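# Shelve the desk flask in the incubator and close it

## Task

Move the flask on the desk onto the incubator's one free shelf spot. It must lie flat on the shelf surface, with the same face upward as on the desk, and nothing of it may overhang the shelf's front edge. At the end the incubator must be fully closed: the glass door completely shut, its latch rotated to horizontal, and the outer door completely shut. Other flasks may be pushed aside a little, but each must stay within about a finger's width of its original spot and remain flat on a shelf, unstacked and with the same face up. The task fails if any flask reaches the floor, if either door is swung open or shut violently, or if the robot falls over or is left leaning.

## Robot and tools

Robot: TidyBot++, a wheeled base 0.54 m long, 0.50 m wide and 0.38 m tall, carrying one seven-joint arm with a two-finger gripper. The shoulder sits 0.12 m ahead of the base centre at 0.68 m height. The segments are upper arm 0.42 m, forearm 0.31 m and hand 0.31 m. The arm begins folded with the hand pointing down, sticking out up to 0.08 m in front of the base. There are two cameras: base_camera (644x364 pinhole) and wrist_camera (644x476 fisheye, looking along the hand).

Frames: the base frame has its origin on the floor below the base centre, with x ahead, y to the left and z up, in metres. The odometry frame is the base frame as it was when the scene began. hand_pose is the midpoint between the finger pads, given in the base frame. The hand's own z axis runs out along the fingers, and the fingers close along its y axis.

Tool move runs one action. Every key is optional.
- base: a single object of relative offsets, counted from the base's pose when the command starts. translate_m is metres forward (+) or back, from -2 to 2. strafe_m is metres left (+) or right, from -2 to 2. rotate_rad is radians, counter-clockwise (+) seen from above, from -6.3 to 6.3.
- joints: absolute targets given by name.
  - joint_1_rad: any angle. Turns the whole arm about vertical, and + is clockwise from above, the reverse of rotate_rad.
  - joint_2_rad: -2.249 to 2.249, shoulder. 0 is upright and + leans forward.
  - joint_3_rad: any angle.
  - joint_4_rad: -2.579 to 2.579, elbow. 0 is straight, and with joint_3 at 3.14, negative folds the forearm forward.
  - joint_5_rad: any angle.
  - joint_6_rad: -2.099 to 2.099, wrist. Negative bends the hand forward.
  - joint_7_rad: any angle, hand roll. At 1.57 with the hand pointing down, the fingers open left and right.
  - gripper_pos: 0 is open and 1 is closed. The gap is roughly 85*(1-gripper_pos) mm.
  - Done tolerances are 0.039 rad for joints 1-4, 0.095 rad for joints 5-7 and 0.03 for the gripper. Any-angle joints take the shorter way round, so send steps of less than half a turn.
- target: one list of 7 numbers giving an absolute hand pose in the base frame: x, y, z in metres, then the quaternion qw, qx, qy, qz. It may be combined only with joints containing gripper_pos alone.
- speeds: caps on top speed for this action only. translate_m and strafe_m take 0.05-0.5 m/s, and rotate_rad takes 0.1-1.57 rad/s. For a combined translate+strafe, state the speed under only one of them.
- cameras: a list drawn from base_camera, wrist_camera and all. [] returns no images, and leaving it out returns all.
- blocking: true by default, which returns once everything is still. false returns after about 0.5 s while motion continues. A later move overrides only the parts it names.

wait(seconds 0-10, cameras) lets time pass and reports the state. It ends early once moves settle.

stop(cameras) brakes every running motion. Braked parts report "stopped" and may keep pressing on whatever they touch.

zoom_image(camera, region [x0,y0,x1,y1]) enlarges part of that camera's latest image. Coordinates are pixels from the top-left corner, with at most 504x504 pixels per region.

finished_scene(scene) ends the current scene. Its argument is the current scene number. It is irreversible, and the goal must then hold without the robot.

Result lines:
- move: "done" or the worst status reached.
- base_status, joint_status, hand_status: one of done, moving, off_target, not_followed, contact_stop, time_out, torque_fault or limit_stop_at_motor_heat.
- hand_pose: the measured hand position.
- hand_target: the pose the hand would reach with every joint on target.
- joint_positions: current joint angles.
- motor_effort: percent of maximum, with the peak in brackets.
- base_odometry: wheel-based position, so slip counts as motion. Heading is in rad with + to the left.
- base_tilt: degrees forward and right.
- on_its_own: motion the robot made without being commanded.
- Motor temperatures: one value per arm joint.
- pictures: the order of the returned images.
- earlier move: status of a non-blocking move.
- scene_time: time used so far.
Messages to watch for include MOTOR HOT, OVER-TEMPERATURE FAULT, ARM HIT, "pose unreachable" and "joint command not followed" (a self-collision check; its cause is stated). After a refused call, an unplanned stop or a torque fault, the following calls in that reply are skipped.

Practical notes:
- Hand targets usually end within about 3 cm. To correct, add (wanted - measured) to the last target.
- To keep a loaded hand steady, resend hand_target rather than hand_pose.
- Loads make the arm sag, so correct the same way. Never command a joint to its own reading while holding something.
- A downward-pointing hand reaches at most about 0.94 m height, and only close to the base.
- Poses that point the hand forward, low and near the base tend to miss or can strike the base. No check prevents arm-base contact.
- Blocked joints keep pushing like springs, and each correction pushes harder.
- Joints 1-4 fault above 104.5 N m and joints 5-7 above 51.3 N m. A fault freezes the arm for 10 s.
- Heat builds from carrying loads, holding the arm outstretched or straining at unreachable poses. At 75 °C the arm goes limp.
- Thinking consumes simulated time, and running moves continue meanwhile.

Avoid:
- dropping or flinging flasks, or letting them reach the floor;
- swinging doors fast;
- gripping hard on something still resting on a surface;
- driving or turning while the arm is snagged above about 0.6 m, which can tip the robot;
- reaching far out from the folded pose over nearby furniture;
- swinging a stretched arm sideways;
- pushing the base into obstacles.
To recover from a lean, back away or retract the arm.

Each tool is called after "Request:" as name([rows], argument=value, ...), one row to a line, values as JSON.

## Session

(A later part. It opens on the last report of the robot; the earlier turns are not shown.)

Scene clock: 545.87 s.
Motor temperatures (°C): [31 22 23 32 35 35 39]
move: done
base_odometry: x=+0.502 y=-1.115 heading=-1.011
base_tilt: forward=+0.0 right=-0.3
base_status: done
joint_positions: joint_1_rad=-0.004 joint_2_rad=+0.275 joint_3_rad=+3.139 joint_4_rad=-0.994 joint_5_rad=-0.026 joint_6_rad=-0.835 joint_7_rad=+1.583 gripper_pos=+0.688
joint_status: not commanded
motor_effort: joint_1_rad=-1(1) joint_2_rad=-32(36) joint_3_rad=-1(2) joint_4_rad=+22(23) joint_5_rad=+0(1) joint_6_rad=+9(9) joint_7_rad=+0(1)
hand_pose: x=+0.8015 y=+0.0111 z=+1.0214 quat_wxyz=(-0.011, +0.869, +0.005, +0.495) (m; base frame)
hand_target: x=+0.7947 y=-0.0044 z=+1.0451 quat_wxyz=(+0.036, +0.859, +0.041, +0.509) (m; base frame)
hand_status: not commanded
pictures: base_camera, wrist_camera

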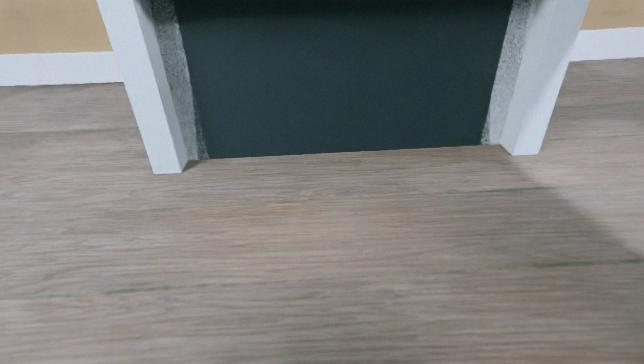

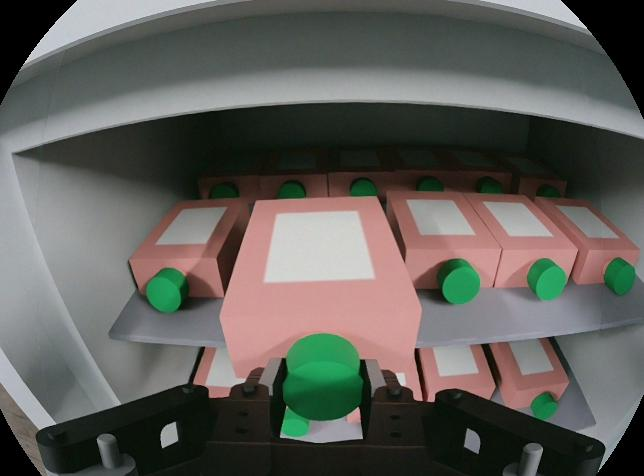

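Request:
move(base={"translate_m": 0.09, "strafe_m": 0.002}, speeds={"translate_m": 0.08})

Request:
zoom_image(camera="wrist_camera", region=[80, 80, 560, 440])

Scene clock: 561.33 s.
Motor temperatures (°C): [31 22 23 32 35 35 39]
move: done
base_odometry: x=+0.552 y=-1.191 heading=-1.010
base_tilt: forward=+0.1 right=-0.3
base_status: done
joint_positions: joint_1_rad=-0.004 joint_2_rad=+0.273 joint_3_rad=+3.139 joint_4_rad=-0.994 joint_5_rad=-0.026 joint_6_rad=-0.835 joint_7_rad=+1.583 gripper_pos=+0.688
joint_status: not commanded
motor_effort: joint_1_rad=-1(1) joint_2_rad=-31(35) joint_3_rad=-1(2) joint_4_rad=+22(23) joint_5_rad=+0(1) joint_6_rad=+9(9) joint_7_rad=+0(1)
hand_pose: x=+0.8006 y=+0.0111 z=+1.0231 quat_wxyz=(-0.011, +0.868, +0.005, +0.496) (m; base frame)
hand_target: x=+0.7947 y=-0.0044 z=+1.0451 quat_wxyz=(+0.036, +0.859, +0.041, +0.509) (m; base frame)
hand_status: not commanded
pictures: base_camera, wrist_camera

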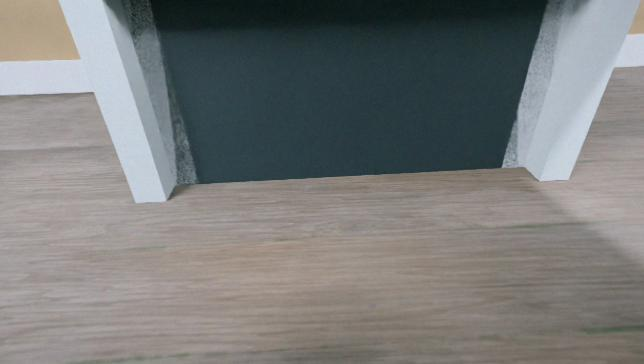

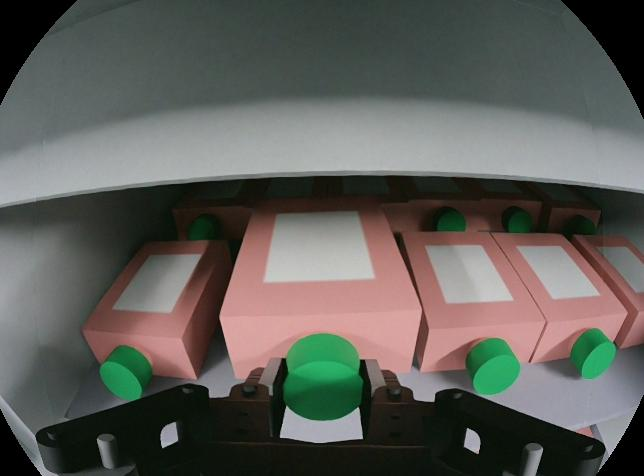

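Scaled by 1.050.

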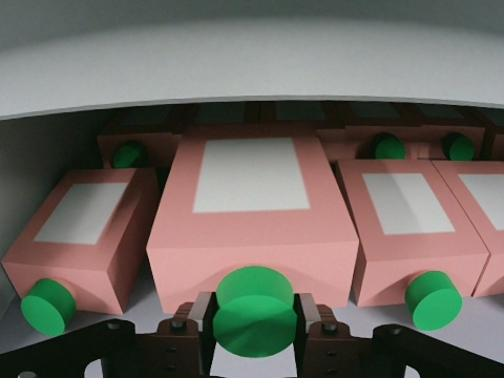

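Request:
move(base={"translate_m": 0.022, "strafe_m": 0.008}, speeds={"translate_m": 0.08})

Scene clock: 588.87 s.
Motor temperatures (°C): [31 22 23 32 35 35 39]
move: done
base_odometry: x=+0.570 y=-1.205 heading=-1.011
base_tilt: forward=+0.0 right=-0.3
base_status: done
joint_positions: joint_1_rad=+0.001 joint_2_rad=+0.255 joint_3_rad=+3.139 joint_4_rad=-1.009 joint_5_rad=-0.025 joint_6_rad=-0.858 joint_7_rad=+1.584 gripper_pos=+0.688
joint_status: not commanded
motor_effort: joint_1_rad=-1(3) joint_2_rad=-28(32) joint_3_rad=-1(3) joint_4_rad=+26(31) joint_5_rad=+0(1) joint_6_rad=+13(18) joint_7_rad=+1(2)
hand_pose: x=+0.7900 y=+0.0081 z=+1.0208 quat_wxyz=(-0.010, +0.873, +0.004, +0.488) (m; base frame)
hand_target: x=+0.7947 y=-0.0044 z=+1.0451 quat_wxyz=(+0.036, +0.859, +0.041, +0.509) (m; base frame)
hand_status: not commanded
pictures: base_camera, wrist_camera

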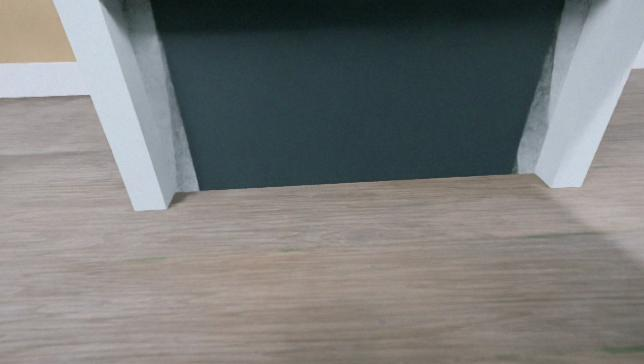

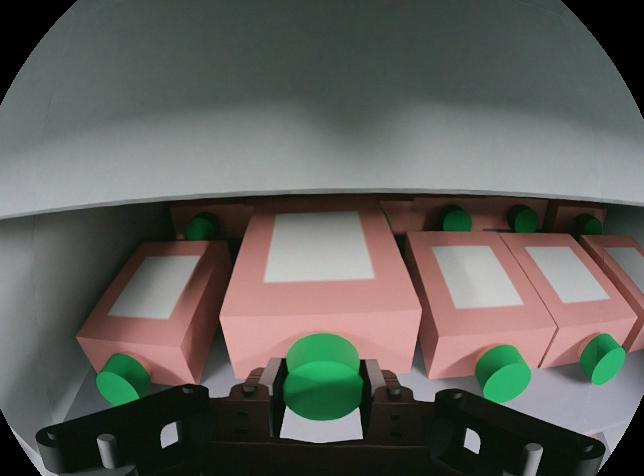

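Request:
move(base={"translate_m": -0.03}, speeds={"translate_m": 0.08})

Scene clock: 599.80 s.
Motor temperatures (°C): [31 22 23 32 35 35 39]
move: done
base_odometry: x=+0.554 y=-1.180 heading=-1.011
base_tilt: forward=+0.0 right=-0.4
base_status: done
joint_positions: joint_1_rad=+0.001 joint_2_rad=+0.266 joint_3_rad=+3.139 joint_4_rad=-0.992 joint_5_rad=-0.025 joint_6_rad=-0.855 joint_7_rad=+1.584 gripper_pos=+0.688
joint_status: not commanded
motor_effort: joint_1_rad=+0(2) joint_2_rad=-31(34) joint_3_rad=-1(2) joint_4_rad=+22(25) joint_5_rad=+0(1) joint_6_rad=+9(12) joint_7_rad=+1(1)
hand_pose: x=+0.7953 y=+0.0081 z=+1.0241 quat_wxyz=(-0.010, +0.871, +0.004, +0.492) (m; base frame)
hand_target: x=+0.7947 y=-0.0044 z=+1.0451 quat_wxyz=(+0.036, +0.859, +0.041, +0.509) (m; base frame)
hand_status: not commanded
pictures: base_camera, wrist_camera

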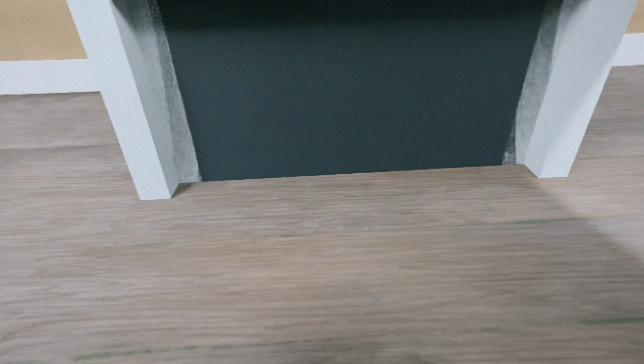

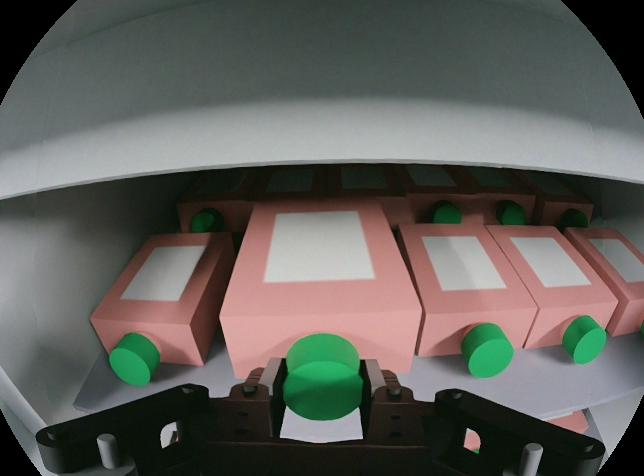

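Request:
move(joints={"joint_2_rad": 0.245, "joint_4_rad": -1.12, "joint_6_rad": -0.69})

Scene clock: 609.17 s.
Motor temperatures (°C): [31 22 23 32 35 35 39]
move: done
base_odometry: x=+0.554 y=-1.180 heading=-1.011
base_tilt: forward=+0.0 right=-0.4
base_status: not commanded
joint_positions: joint_1_rad=+0.001 joint_2_rad=+0.266 joint_3_rad=+3.139 joint_4_rad=-1.118 joint_5_rad=-0.025 joint_6_rad=-0.746 joint_7_rad=+1.584 gripper_pos=+0.688
joint_status: all done
motor_effort: joint_1_rad=+0(1) joint_2_rad=-32(34) joint_3_rad=-1(2) joint_4_rad=+23(23) joint_5_rad=+0(0) joint_6_rad=+9(9) joint_7_rad=+1(1)
hand_pose: x=+0.8022 y=+0.0075 z=+0.9810 quat_wxyz=(-0.009, +0.875, +0.002, +0.484) (m; base frame)
hand_target: x=+0.8043 y=-0.0035 z=+1.0094 quat_wxyz=(+0.035, +0.855, +0.043, +0.516) (m; base frame)
hand_status: not commanded
pictures: base_camera, wrist_camera

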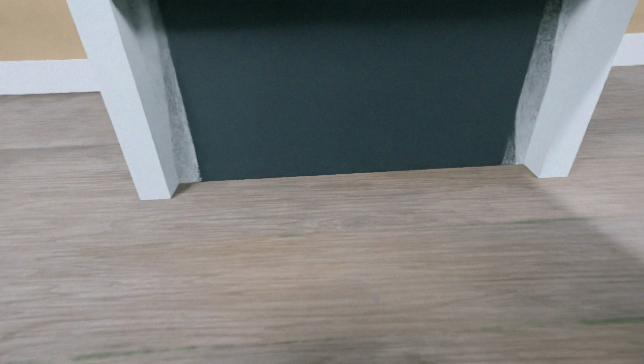

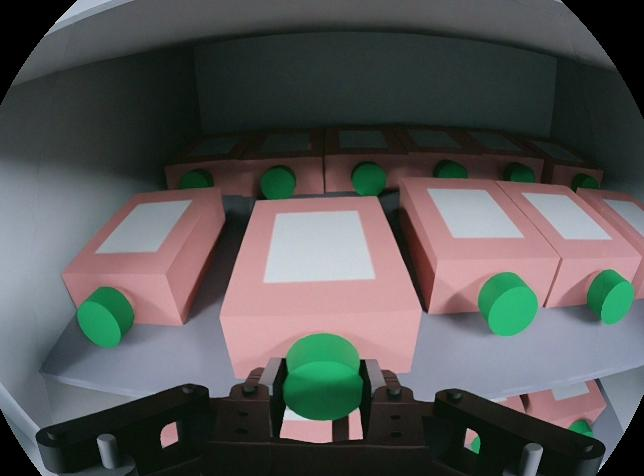

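Request:
move(joints={"joint_6_rad": -0.655}, cameras=[])

Request:
move(base={"translate_m": 0.027, "strafe_m": 0.003}, speeds={"translate_m": 0.06})

Scene clock: 633.17 s.
Motor temperatures (°C): [31 22 23 32 35 35 39]
move: done
base_odometry: x=+0.554 y=-1.180 heading=-1.011
base_tilt: forward=+0.0 right=-0.2
base_status: not commanded
joint_positions: joint_1_rad=+0.001 joint_2_rad=+0.266 joint_3_rad=+3.139 joint_4_rad=-1.119 joint_5_rad=-0.025 joint_6_rad=-0.703 joint_7_rad=+1.584 gripper_pos=+0.688
joint_status: all done
motor_effort: joint_1_rad=+0(1) joint_2_rad=-32(33) joint_3_rad=-1(2) joint_4_rad=+23(23) joint_5_rad=+0(0) joint_6_rad=+9(10) joint_7_rad=+0(1)
hand_pose: x=+0.8090 y=+0.0072 z=+0.9922 quat_wxyz=(-0.009, +0.864, +0.002, +0.503) (m; base frame)
hand_target: x=+0.8092 y=-0.0032 z=+1.0191 quat_wxyz=(+0.036, +0.846, +0.043, +0.531) (m; base frame)
hand_status: not commanded
pictures: none
No camera images: "cameras" was empty.

Scene clock: 634.10 s.
Motor temperatures (°C): [31 22 23 32 35 35 39]
move: done
base_odometry: x=+0.571 y=-1.201 heading=-1.010
base_tilt: forward=+0.1 right=-0.4
base_status: done
joint_positions: joint_1_rad=+0.001 joint_2_rad=+0.264 joint_3_rad=+3.139 joint_4_rad=-1.119 joint_5_rad=-0.025 joint_6_rad=-0.703 joint_7_rad=+1.584 gripper_pos=+0.688
joint_status: not commanded
motor_effort: joint_1_rad=+0(2) joint_2_rad=-32(36) joint_3_rad=-2(2) joint_4_rad=+22(24) joint_5_rad=+0(1) joint_6_rad=+9(10) joint_7_rad=+1(1)
hand_pose: x=+0.8084 y=+0.0072 z=+0.9934 quat_wxyz=(-0.009, +0.864, +0.002, +0.504) (m; base frame)
hand_target: x=+0.8092 y=-0.0032 z=+1.0191 quat_wxyz=(+0.036, +0.846, +0.043, +0.531) (m; base frame)
hand_status: not commanded
pictures: base_camera, wrist_camera

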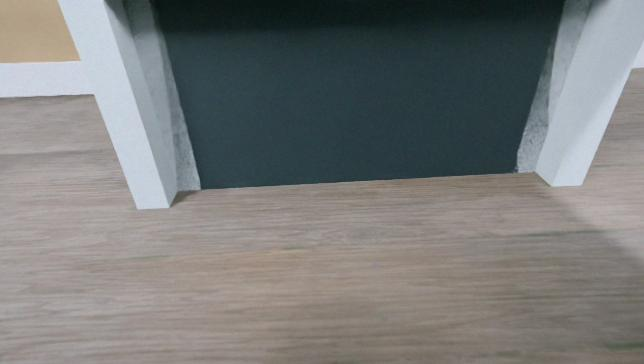

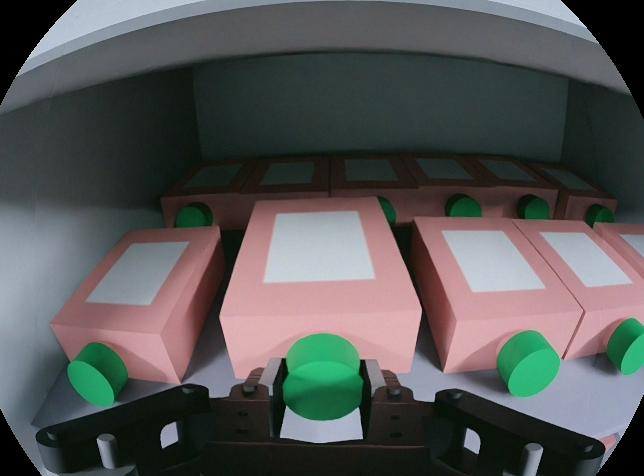

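Request:
move(joints={"joint_4_rad": -1.138}, cameras=[])

Request:
move(joints={"joint_4_rad": -1.146})

Scene clock: 645.90 s.
Motor temperatures (°C): [31 22 23 32 35 35 39]
move: done
base_odometry: x=+0.571 y=-1.201 heading=-1.010
base_tilt: forward=+0.0 right=-0.3
base_status: not commanded
joint_positions: joint_1_rad=+0.001 joint_2_rad=+0.264 joint_3_rad=+3.139 joint_4_rad=-1.135 joint_5_rad=-0.025 joint_6_rad=-0.703 joint_7_rad=+1.584 gripper_pos=+0.688
joint_status: all done
motor_effort: joint_1_rad=+0(1) joint_2_rad=-32(33) joint_3_rad=-1(2) joint_4_rad=+22(23) joint_5_rad=+0(1) joint_6_rad=+9(9) joint_7_rad=+1(1)
hand_pose: x=+0.8068 y=+0.0072 z=+0.9843 quat_wxyz=(-0.009, +0.868, +0.002, +0.497) (m; base frame)
hand_target: x=+0.8078 y=-0.0032 z=+1.0086 quat_wxyz=(+0.036, +0.850, +0.043, +0.523) (m; base frame)
hand_status: not commanded
pictures: none
No camera images: "cameras" was empty.

Scene clock: 646.40 s.
Motor temperatures (°C): [31 22 23 32 35 35 39]
move: done
base_odometry: x=+0.571 y=-1.201 heading=-1.010
base_tilt: forward=+0.0 right=-0.3
base_status: not commanded
joint_positions: joint_1_rad=+0.001 joint_2_rad=+0.264 joint_3_rad=+3.139 joint_4_rad=-1.141 joint_5_rad=-0.025 joint_6_rad=-0.703 joint_7_rad=+1.584 gripper_pos=+0.688
joint_status: all done
motor_effort: joint_1_rad=-1(1) joint_2_rad=-32(33) joint_3_rad=-1(2) joint_4_rad=+22(23) joint_5_rad=+1(1) joint_6_rad=+9(9) joint_7_rad=+1(1)
hand_pose: x=+0.8061 y=+0.0072 z=+0.9807 quat_wxyz=(-0.009, +0.869, +0.002, +0.494) (m; base frame)
hand_target: x=+0.8071 y=-0.0032 z=+1.0039 quat_wxyz=(+0.035, +0.853, +0.043, +0.520) (m; base frame)
hand_status: not commanded
pictures: base_camera, wrist_camera

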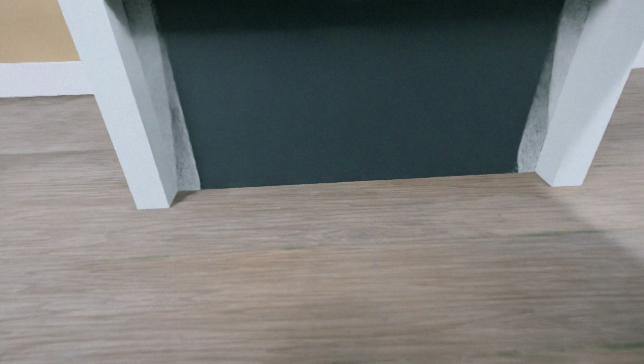

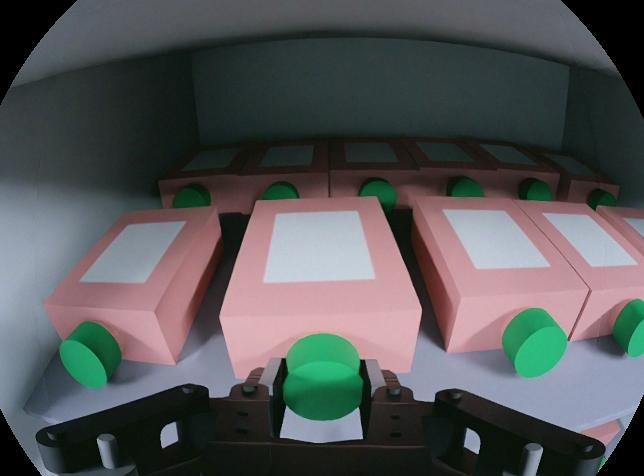

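Request:
move(joints={"joint_4_rad": -1.154}, cameras=[])

Request:
move(joints={"joint_4_rad": -1.162}, cameras=[])

Request:
move(joints={"joint_4_rad": -1.170})

Scene clock: 651.70 s.
Motor temperatures (°C): [31 22 23 32 35 35 39]
move: done
base_odometry: x=+0.571 y=-1.201 heading=-1.010
base_tilt: forward=+0.1 right=-0.3
base_status: not commanded
joint_positions: joint_1_rad=+0.001 joint_2_rad=+0.264 joint_3_rad=+3.139 joint_4_rad=-1.149 joint_5_rad=-0.025 joint_6_rad=-0.703 joint_7_rad=+1.584 gripper_pos=+0.688
joint_status: all done
motor_effort: joint_1_rad=-1(1) joint_2_rad=-32(33) joint_3_rad=-1(2) joint_4_rad=+22(23) joint_5_rad=+0(0) joint_6_rad=+9(9) joint_7_rad=+0(1)
hand_pose: x=+0.8053 y=+0.0072 z=+0.9765 quat_wxyz=(-0.009, +0.871, +0.002, +0.491) (m; base frame)
hand_target: x=+0.8064 y=-0.0032 z=+0.9992 quat_wxyz=(+0.035, +0.855, +0.043, +0.516) (m; base frame)
hand_status: not commanded
pictures: none
No camera images: "cameras" was empty.

Scene clock: 652.20 s.
Motor temperatures (°C): [31 22 23 32 35 35 39]
move: done
base_odometry: x=+0.571 y=-1.201 heading=-1.010
base_tilt: forward=+0.1 right=-0.3
base_status: not commanded
joint_positions: joint_1_rad=+0.001 joint_2_rad=+0.264 joint_3_rad=+3.139 joint_4_rad=-1.155 joint_5_rad=-0.025 joint_6_rad=-0.701 joint_7_rad=+1.584 gripper_pos=+0.688
joint_status: all done
motor_effort: joint_1_rad=+0(1) joint_2_rad=-31(32) joint_3_rad=-1(2) joint_4_rad=+22(23) joint_5_rad=+0(0) joint_6_rad=+8(9) joint_7_rad=+0(1)
hand_pose: x=+0.8048 y=+0.0072 z=+0.9731 quat_wxyz=(-0.009, +0.872, +0.002, +0.489) (m; base frame)
hand_target: x=+0.8057 y=-0.0032 z=+0.9945 quat_wxyz=(+0.035, +0.857, +0.043, +0.513) (m; base frame)
hand_status: not commanded
pictures: none
No camera images: "cameras" was empty.

Scene clock: 652.73 s.
Motor temperatures (°C): [31 22 23 32 35 35 39]
move: done
base_odometry: x=+0.571 y=-1.201 heading=-1.010
base_tilt: forward=+0.1 right=-0.3
base_status: not commanded
joint_positions: joint_1_rad=+0.001 joint_2_rad=+0.263 joint_3_rad=+3.139 joint_4_rad=-1.159 joint_5_rad=-0.025 joint_6_rad=-0.698 joint_7_rad=+1.584 gripper_pos=+0.688
joint_status: all done
motor_effort: joint_1_rad=+0(1) joint_2_rad=-30(31) joint_3_rad=-1(2) joint_4_rad=+21(22) joint_5_rad=+0(1) joint_6_rad=+8(8) joint_7_rad=+1(1)
hand_pose: x=+0.8048 y=+0.0072 z=+0.9724 quat_wxyz=(-0.009, +0.872, +0.002, +0.489) (m; base frame)
hand_target: x=+0.8049 y=-0.0032 z=+0.9898 quat_wxyz=(+0.035, +0.859, +0.044, +0.509) (m; base frame)
hand_status: not commanded
pictures: base_camera, wrist_camera

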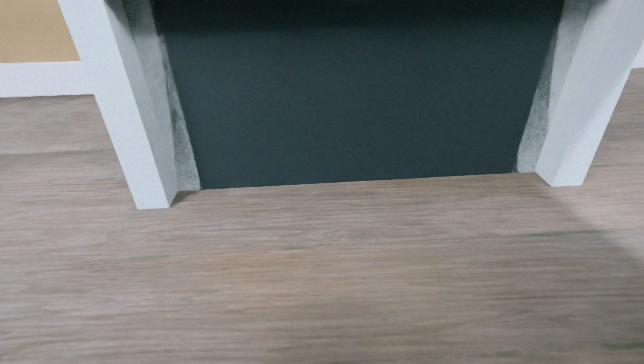

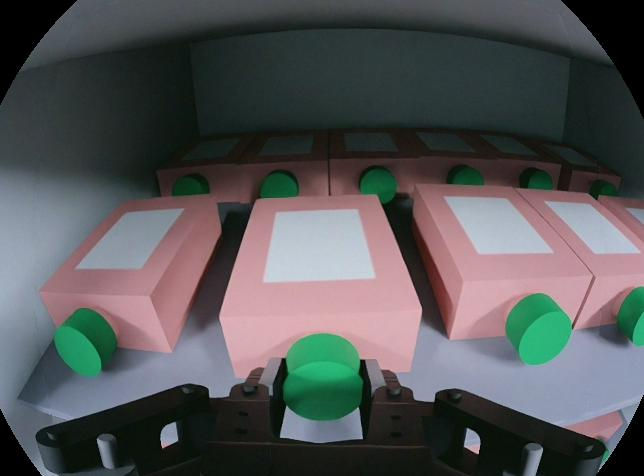

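Request:
move(joints={"joint_4_rad": -1.188, "joint_6_rad": -0.628})

Scene clock: 659.13 s.
Motor temperatures (°C): [31 22 23 32 35 35 39]
move: done
base_odometry: x=+0.571 y=-1.201 heading=-1.010
base_tilt: forward=+0.0 right=-0.3
base_status: not commanded
joint_positions: joint_1_rad=+0.001 joint_2_rad=+0.262 joint_3_rad=+3.139 joint_4_rad=-1.176 joint_5_rad=-0.025 joint_6_rad=-0.670 joint_7_rad=+1.584 gripper_pos=+0.688
joint_status: all done
motor_effort: joint_1_rad=+0(1) joint_2_rad=-30(31) joint_3_rad=-1(2) joint_4_rad=+21(21) joint_5_rad=+0(1) joint_6_rad=+7(8) joint_7_rad=+0(1)
hand_pose: x=+0.8069 y=+0.0070 z=+0.9702 quat_wxyz=(-0.009, +0.870, +0.001, +0.494) (m; base frame)
hand_target: x=+0.8071 y=-0.0031 z=+0.9867 quat_wxyz=(+0.035, +0.856, +0.044, +0.513) (m; base frame)
hand_status: not commanded
pictures: base_camera, wrist_camera

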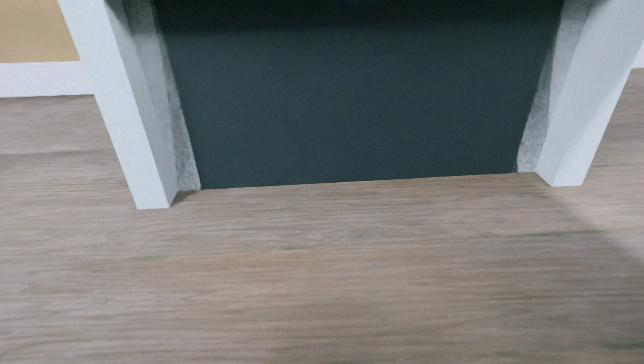

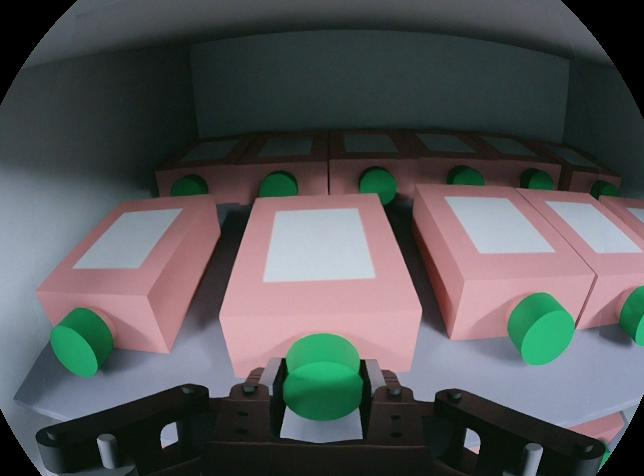

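Request:
move(joints={"gripper_pos": 0.63}, cameras=["wrist_camera"])

Request:
move(joints={"gripper_pos": 0.4}, cameras=["wrist_camera"])

Scene clock: 663.90 s.
Motor temperatures (°C): [31 22 23 32 35 35 39]
move: done
base_odometry: x=+0.571 y=-1.201 heading=-1.010
base_tilt: forward=+0.0 right=-0.3
base_status: not commanded
joint_positions: joint_1_rad=+0.001 joint_2_rad=+0.262 joint_3_rad=+3.139 joint_4_rad=-1.177 joint_5_rad=-0.025 joint_6_rad=-0.670 joint_7_rad=+1.584 gripper_pos=+0.630
joint_status: all done
motor_effort: joint_1_rad=+0(2) joint_2_rad=-31(31) joint_3_rad=-1(2) joint_4_rad=+22(22) joint_5_rad=+0(0) joint_6_rad=+8(8) joint_7_rad=+0(1)
hand_pose: x=+0.8068 y=+0.0070 z=+0.9696 quat_wxyz=(-0.009, +0.870, +0.002, +0.493) (m; base frame)
hand_target: x=+0.8071 y=-0.0031 z=+0.9867 quat_wxyz=(+0.035, +0.856, +0.044, +0.513) (m; base frame)
hand_status: not commanded
pictures: wrist_camera

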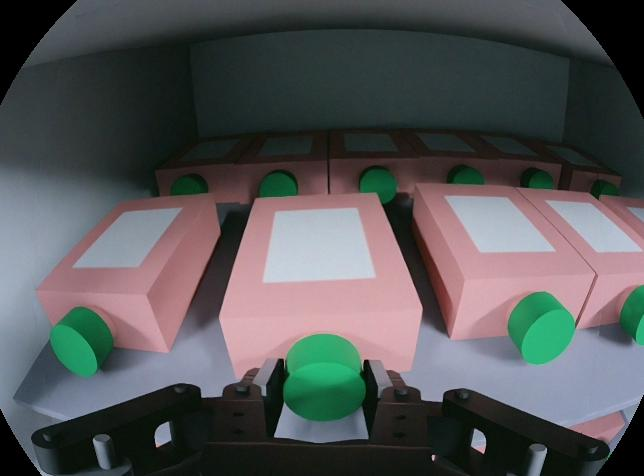

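Scene clock: 664.53 s.
Motor temperatures (°C): [31 22 23 32 35 35 39]
move: done
base_odometry: x=+0.571 y=-1.201 heading=-1.010
base_tilt: forward=+0.0 right=-0.3
base_status: not commanded
joint_positions: joint_1_rad=+0.001 joint_2_rad=+0.262 joint_3_rad=+3.139 joint_4_rad=-1.177 joint_5_rad=-0.025 joint_6_rad=-0.670 joint_7_rad=+1.584 gripper_pos=+0.400
joint_status: all done
motor_effort: joint_1_rad=-1(1) joint_2_rad=-31(31) joint_3_rad=+0(2) joint_4_rad=+21(22) joint_5_rad=+0(1) joint_6_rad=+8(8) joint_7_rad=+0(1)
hand_pose: x=+0.8068 y=+0.0070 z=+0.9696 quat_wxyz=(-0.009, +0.870, +0.002, +0.493) (m; base frame)
hand_target: x=+0.8071 y=-0.0031 z=+0.9867 quat_wxyz=(+0.035, +0.856, +0.044, +0.513) (m; base frame)
hand_status: not commanded
pictures: wrist_camera

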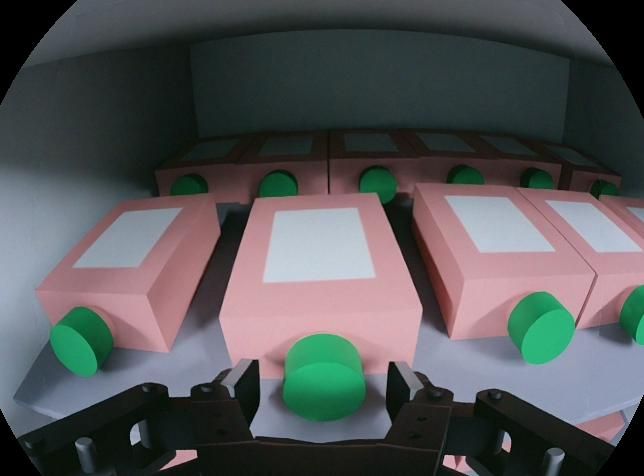

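Request:
move(base={"translate_m": -0.15}, speeds={"translate_m": 0.1})

Request:
zoom_image(camera="wrist_camera", region=[60, 60, 560, 360])

Scene clock: 671.00 s.
Motor temperatures (°C): [31 22 23 32 35 35 39]
move: done
base_odometry: x=+0.491 y=-1.074 heading=-1.010
base_tilt: forward=+0.0 right=-0.4
base_status: done
joint_positions: joint_1_rad=+0.001 joint_2_rad=+0.256 joint_3_rad=+3.139 joint_4_rad=-1.178 joint_5_rad=-0.025 joint_6_rad=-0.670 joint_7_rad=+1.584 gripper_pos=+0.400
joint_status: not commanded
motor_effort: joint_1_rad=-1(2) joint_2_rad=-31(34) joint_3_rad=-1(2) joint_4_rad=+21(22) joint_5_rad=+0(1) joint_6_rad=+8(9) joint_7_rad=+1(1)
hand_pose: x=+0.8048 y=+0.0070 z=+0.9737 quat_wxyz=(-0.009, +0.868, +0.002, +0.496) (m; base frame)
hand_target: x=+0.8071 y=-0.0031 z=+0.9867 quat_wxyz=(+0.035, +0.856, +0.044, +0.513) (m; base frame)
hand_status: not commanded
pictures: base_camera, wrist_camera

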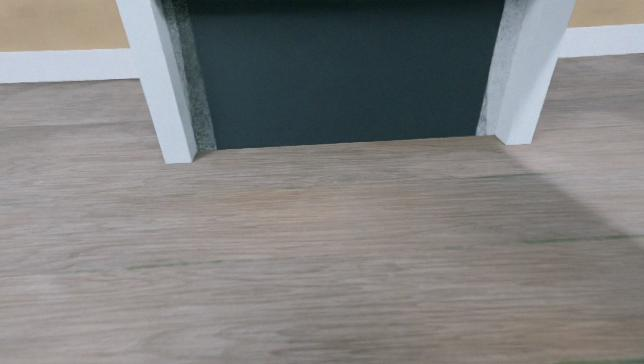

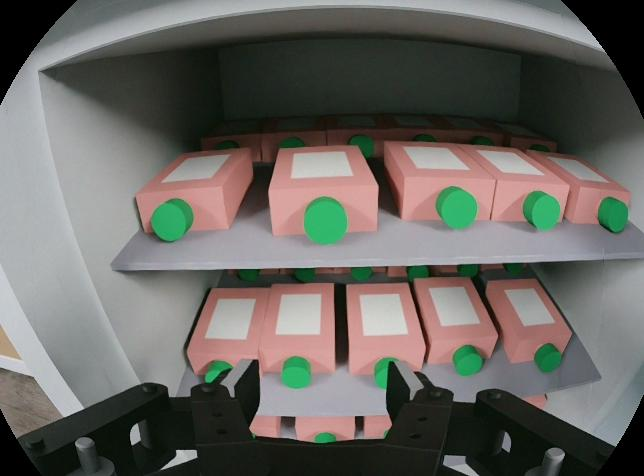

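Scaled by 1.008.

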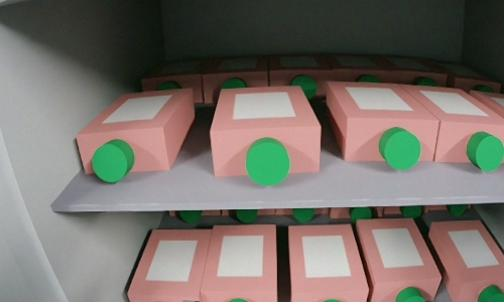

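Request:
move(base={"translate_m": -0.5}, speeds={"translate_m": 0.3}, cameras=[])

Request:
move(joints={"joint_2_rad": -0.34, "joint_4_rad": -2.135, "joint_6_rad": 0.0, "gripper_pos": 0.0})

Request:
zoom_image(camera="wrist_camera", region=[380, 0, 640, 420])

Scene clock: 680.80 s.
Motor temperatures (°C): [31 22 23 32 35 35 39]
move: done
base_odometry: x=+0.226 y=-0.650 heading=-1.010
base_tilt: forward=+0.0 right=-0.2
base_status: done
joint_positions: joint_1_rad=+0.001 joint_2_rad=+0.252 joint_3_rad=+3.139 joint_4_rad=-1.179 joint_5_rad=-0.025 joint_6_rad=-0.670 joint_7_rad=+1.584 gripper_pos=+0.400
joint_status: not commanded
motor_effort: joint_1_rad=-1(1) joint_2_rad=-30(34) joint_3_rad=-1(2) joint_4_rad=+21(22) joint_5_rad=+0(1) joint_6_rad=+8(8) joint_7_rad=+1(1)
hand_pose: x=+0.8036 y=+0.0070 z=+0.9758 quat_wxyz=(-0.009, +0.868, +0.002, +0.497) (m; base frame)
hand_target: x=+0.8071 y=-0.0031 z=+0.9867 quat_wxyz=(+0.035, +0.856, +0.044, +0.513) (m; base frame)
hand_status: not commanded
pictures: none
No camera images: "cameras" was empty.

Scene clock: 683.30 s.
Motor temperatures (°C): [31 22 23 32 35 35 39]
move: done
base_odometry: x=+0.226 y=-0.650 heading=-1.010
base_tilt: forward=+0.1 right=-0.3
base_status: not commanded
joint_positions: joint_1_rad=+0.001 joint_2_rad=-0.323 joint_3_rad=+3.139 joint_4_rad=-2.123 joint_5_rad=-0.025 joint_6_rad=-0.052 joint_7_rad=+1.584 gripper_pos=+0.000
joint_status: all done
motor_effort: joint_1_rad=-1(2) joint_2_rad=-10(32) joint_3_rad=+0(2) joint_4_rad=+22(23) joint_5_rad=+0(1) joint_6_rad=+9(10) joint_7_rad=+0(1)
hand_pose: x=+0.5907 y=+0.0026 z=+0.9228 quat_wxyz=(-0.004, +0.799, -0.004, +0.601) (m; base frame)
hand_target: x=+0.5887 y=+0.0018 z=+0.9394 quat_wxyz=(+0.036, +0.780, +0.046, +0.623) (m; base frame)
hand_status: not commanded
pictures: base_camera, wrist_camera

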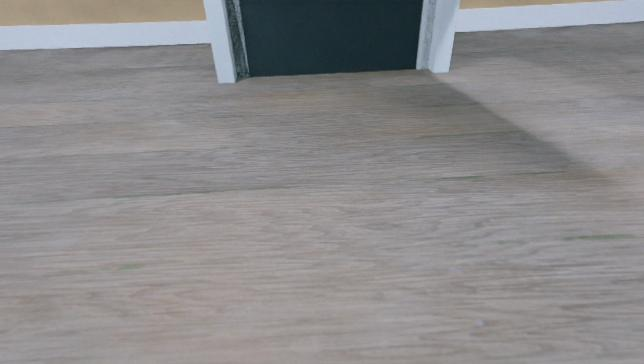

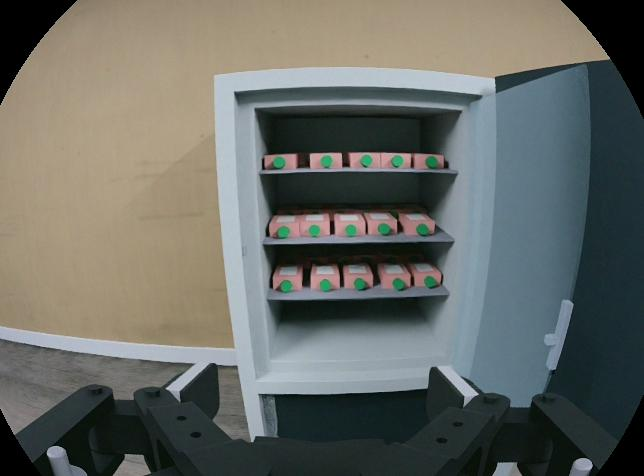

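Scaled by 1.200.

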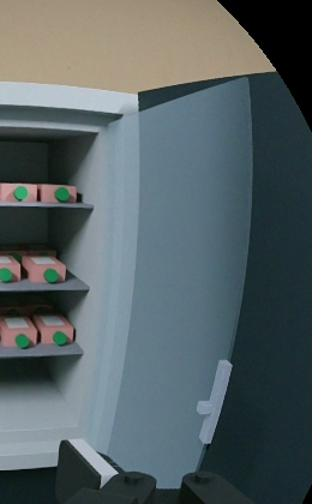

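Request:
move(base={"translate_m": -0.15, "strafe_m": -0.3}, speeds={"translate_m": 0.3})

Request:
zoom_image(camera="wrist_camera", region=[270, 50, 530, 420])

Scene clock: 717.40 s.
Motor temperatures (°C): [31 22 23 31 35 35 39]
move: done
base_odometry: x=-0.108 y=-0.682 heading=-1.011
base_tilt: forward=+0.0 right=-0.3
base_status: done
joint_positions: joint_1_rad=+0.001 joint_2_rad=-0.326 joint_3_rad=+3.139 joint_4_rad=-2.124 joint_5_rad=-0.025 joint_6_rad=-0.049 joint_7_rad=+1.584 gripper_pos=+0.000
joint_status: not commanded
motor_effort: joint_1_rad=+0(1) joint_2_rad=-9(11) joint_3_rad=-1(2) joint_4_rad=+22(22) joint_5_rad=+0(1) joint_6_rad=+9(9) joint_7_rad=+1(1)
hand_pose: x=+0.5902 y=+0.0026 z=+0.9249 quat_wxyz=(-0.004, +0.798, -0.004, +0.603) (m; base frame)
hand_target: x=+0.5887 y=+0.0018 z=+0.9394 quat_wxyz=(+0.036, +0.780, +0.046, +0.623) (m; base frame)
hand_status: not commanded
pictures: base_camera, wrist_camera

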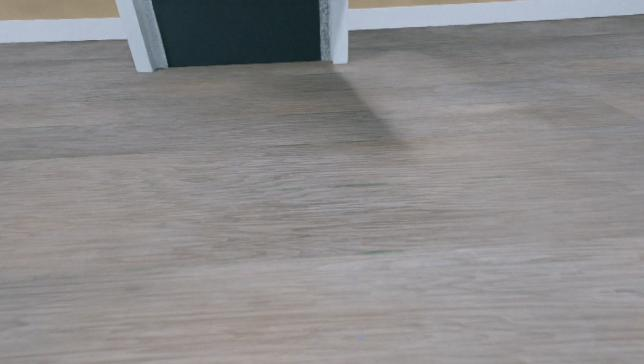

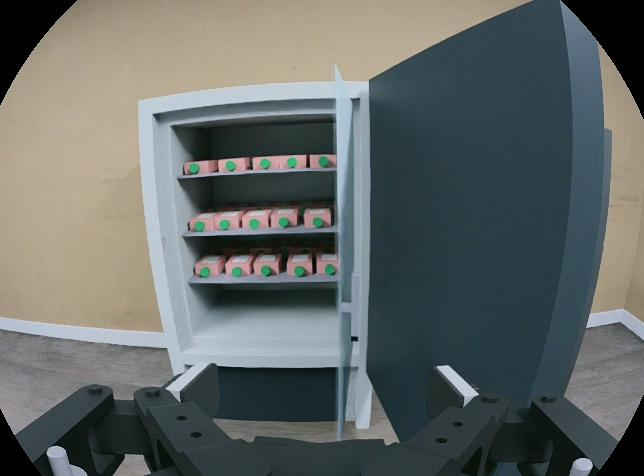

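Scaled by 1.362.

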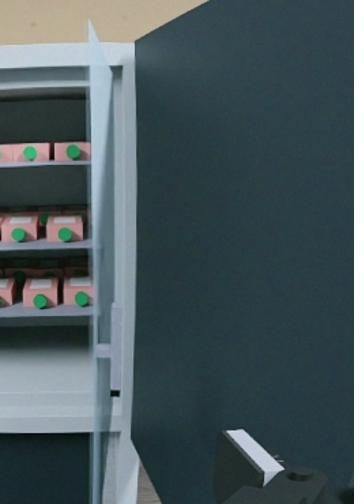

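Request:
move(base={"strafe_m": -0.09}, joints={"joint_2_rad": 0.337, "joint_4_rad": -1.68, "joint_6_rad": 0.44, "gripper_pos": 1.0})

Scene clock: 755.20 s.
Motor temperatures (°C): [31 22 23 31 35 34 39]
move: done
base_odometry: x=-0.185 y=-0.730 heading=-1.011
base_tilt: forward=+0.1 right=-0.3
base_status: done
joint_positions: joint_1_rad=+0.001 joint_2_rad=+0.340 joint_3_rad=+3.141 joint_4_rad=-1.700 joint_5_rad=-0.025 joint_6_rad=+0.387 joint_7_rad=+1.584 gripper_pos=+0.999
joint_status: all done
motor_effort: joint_1_rad=+0(2) joint_2_rad=-33(35) joint_3_rad=-1(3) joint_4_rad=+20(23) joint_5_rad=+0(1) joint_6_rad=+9(10) joint_7_rad=+0(1)
hand_pose: x=+0.8499 y=-0.0022 z=+0.9112 quat_wxyz=(+0.000, +0.735, -0.007, +0.678) (m; base frame)
hand_target: x=+0.8530 y=+0.0055 z=+0.9413 quat_wxyz=(+0.036, +0.708, +0.044, +0.704) (m; base frame)
hand_status: not commanded
pictures: base_camera, wrist_camera

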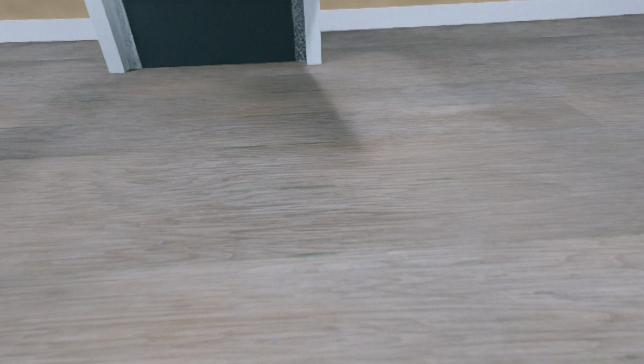

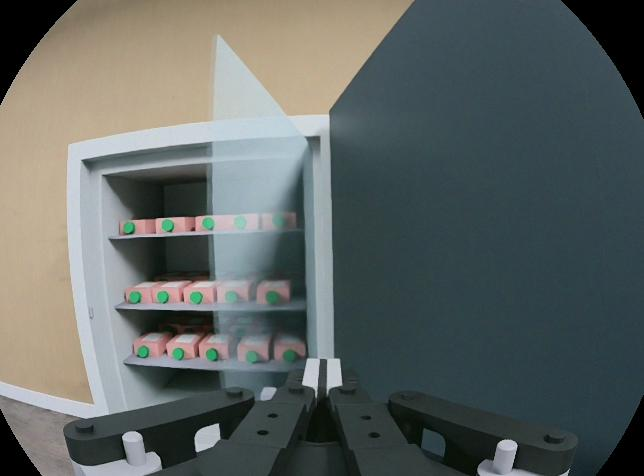

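Request:
move(base={"translate_m": 0.22}, speeds={"translate_m": 0.15})

Scene clock: 765.03 s.
Motor temperatures (°C): [31 22 23 31 35 34 39]
move: done
base_odometry: x=-0.068 y=-0.917 heading=-1.011
base_tilt: forward=+0.1 right=-0.3
base_status: done
joint_positions: joint_1_rad=+0.001 joint_2_rad=+0.344 joint_3_rad=+3.141 joint_4_rad=-1.695 joint_5_rad=-0.025 joint_6_rad=+0.392 joint_7_rad=+1.584 gripper_pos=+0.999
joint_status: not commanded
motor_effort: joint_1_rad=+0(1) joint_2_rad=-33(36) joint_3_rad=-1(2) joint_4_rad=+20(22) joint_5_rad=+0(1) joint_6_rad=+9(10) joint_7_rad=+0(1)
hand_pose: x=+0.8518 y=-0.0022 z=+0.9121 quat_wxyz=(+0.000, +0.734, -0.007, +0.679) (m; base frame)
hand_target: x=+0.8530 y=+0.0055 z=+0.9413 quat_wxyz=(+0.036, +0.708, +0.044, +0.704) (m; base frame)
hand_status: not commanded
pictures: base_camera, wrist_camera

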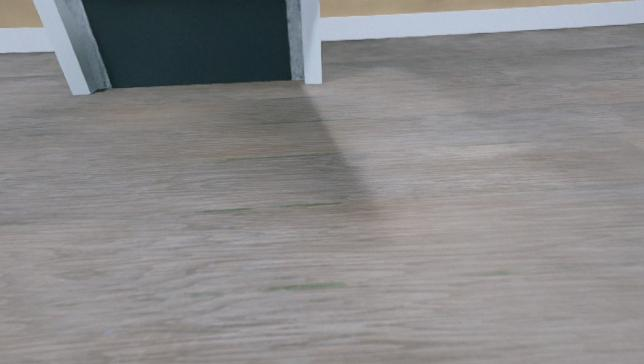

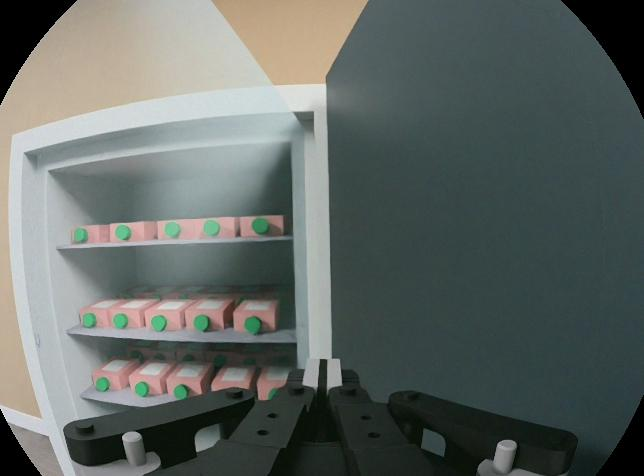

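Request:
move(base={"strafe_m": 0.135}, speeds={"strafe_m": 0.07})

Scene clock: 786.77 s.
Motor temperatures (°C): [31 22 23 31 35 34 39]
move: done
base_odometry: x=+0.046 y=-0.845 heading=-1.011
base_tilt: forward=+0.1 right=-0.3
base_status: done
joint_positions: joint_1_rad=+0.001 joint_2_rad=+0.344 joint_3_rad=+3.142 joint_4_rad=-1.695 joint_5_rad=-0.025 joint_6_rad=+0.392 joint_7_rad=+1.584 gripper_pos=+0.999
joint_status: not commanded
motor_effort: joint_1_rad=+0(4) joint_2_rad=-33(33) joint_3_rad=-1(4) joint_4_rad=+20(21) joint_5_rad=+0(1) joint_6_rad=+9(9) joint_7_rad=+1(1)
hand_pose: x=+0.8518 y=-0.0023 z=+0.9123 quat_wxyz=(+0.001, +0.734, -0.007, +0.680) (m; base frame)
hand_target: x=+0.8530 y=+0.0055 z=+0.9413 quat_wxyz=(+0.036, +0.708, +0.044, +0.704) (m; base frame)
hand_status: not commanded
pictures: base_camera, wrist_camera

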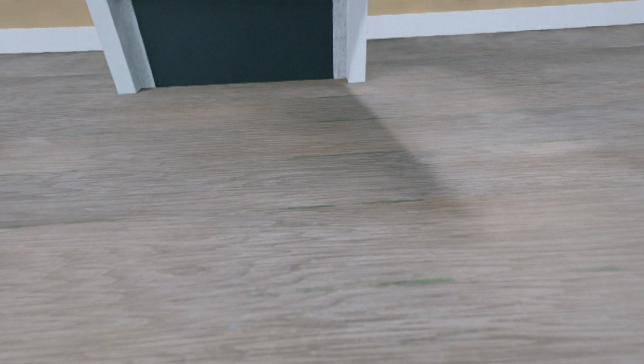

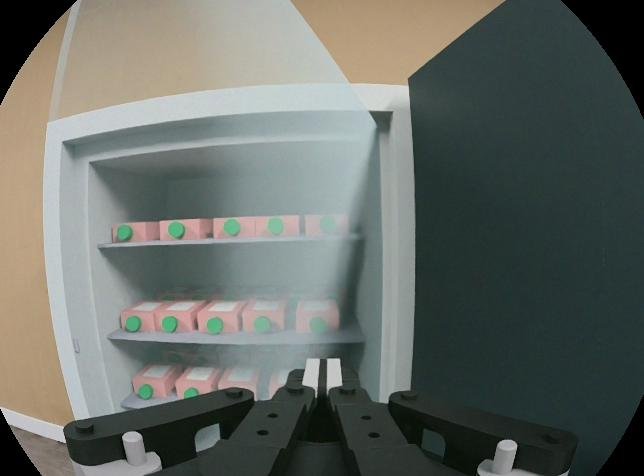

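Request:
move(base={"translate_m": 0.03, "strafe_m": 0.08}, speeds={"strafe_m": 0.07})

Request:
move(base={"translate_m": 0.042, "strafe_m": 0.066}, speeds={"strafe_m": 0.07})

Scene clock: 796.90 s.
Motor temperatures (°C): [31 22 23 31 35 34 39]
move: done
base_odometry: x=+0.130 y=-0.828 heading=-1.011
base_tilt: forward=+0.1 right=-0.3
base_status: done
joint_positions: joint_1_rad=+0.001 joint_2_rad=+0.344 joint_3_rad=+3.142 joint_4_rad=-1.695 joint_5_rad=-0.025 joint_6_rad=+0.393 joint_7_rad=+1.584 gripper_pos=+0.999
joint_status: not commanded
motor_effort: joint_1_rad=+0(3) joint_2_rad=-32(35) joint_3_rad=-2(4) joint_4_rad=+21(22) joint_5_rad=+0(2) joint_6_rad=+9(9) joint_7_rad=+1(1)
hand_pose: x=+0.8518 y=-0.0027 z=+0.9126 quat_wxyz=(+0.001, +0.733, -0.007, +0.680) (m; base frame)
hand_target: x=+0.8530 y=+0.0055 z=+0.9413 quat_wxyz=(+0.036, +0.708, +0.044, +0.704) (m; base frame)
hand_status: not commanded
pictures: base_camera, wrist_camera

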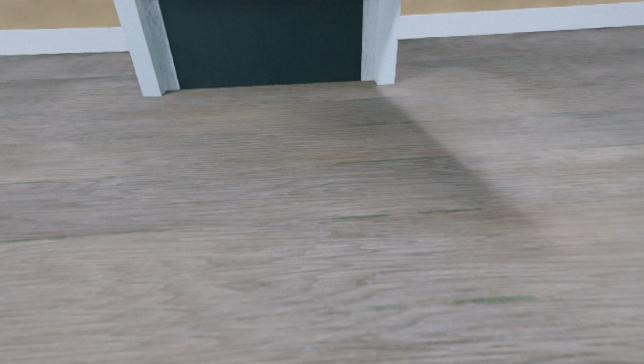

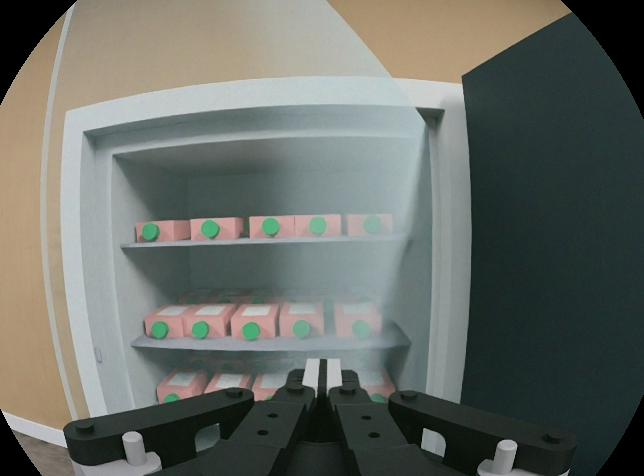

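Scene clock: 798.53 s.
Motor temperatures (°C): [31 22 23 31 35 34 39]
move: done
base_odometry: x=+0.209 y=-0.828 heading=-1.011
base_tilt: forward=+0.1 right=-0.3
base_status: done
joint_positions: joint_1_rad=+0.001 joint_2_rad=+0.344 joint_3_rad=+3.143 joint_4_rad=-1.695 joint_5_rad=-0.025 joint_6_rad=+0.393 joint_7_rad=+1.584 gripper_pos=+0.999
joint_status: not commanded
motor_effort: joint_1_rad=+0(3) joint_2_rad=-33(34) joint_3_rad=-1(3) joint_4_rad=+20(21) joint_5_rad=+0(1) joint_6_rad=+9(9) joint_7_rad=+0(1)
hand_pose: x=+0.8518 y=-0.0031 z=+0.9129 quat_wxyz=(+0.001, +0.733, -0.008, +0.680) (m; base frame)
hand_target: x=+0.8530 y=+0.0055 z=+0.9413 quat_wxyz=(+0.036, +0.708, +0.044, +0.704) (m; base frame)
hand_status: not commanded
pictures: base_camera, wrist_camera

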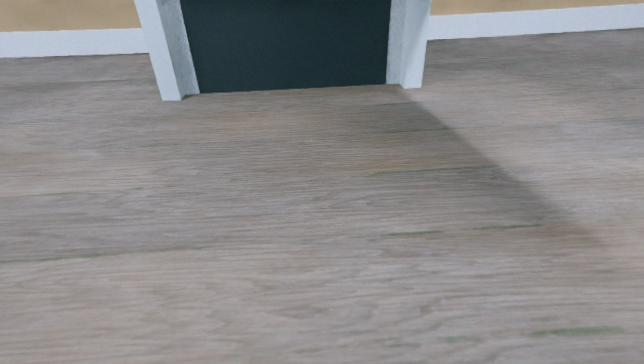

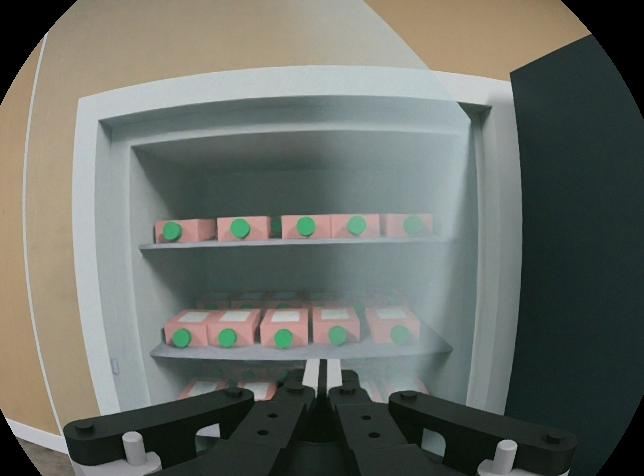

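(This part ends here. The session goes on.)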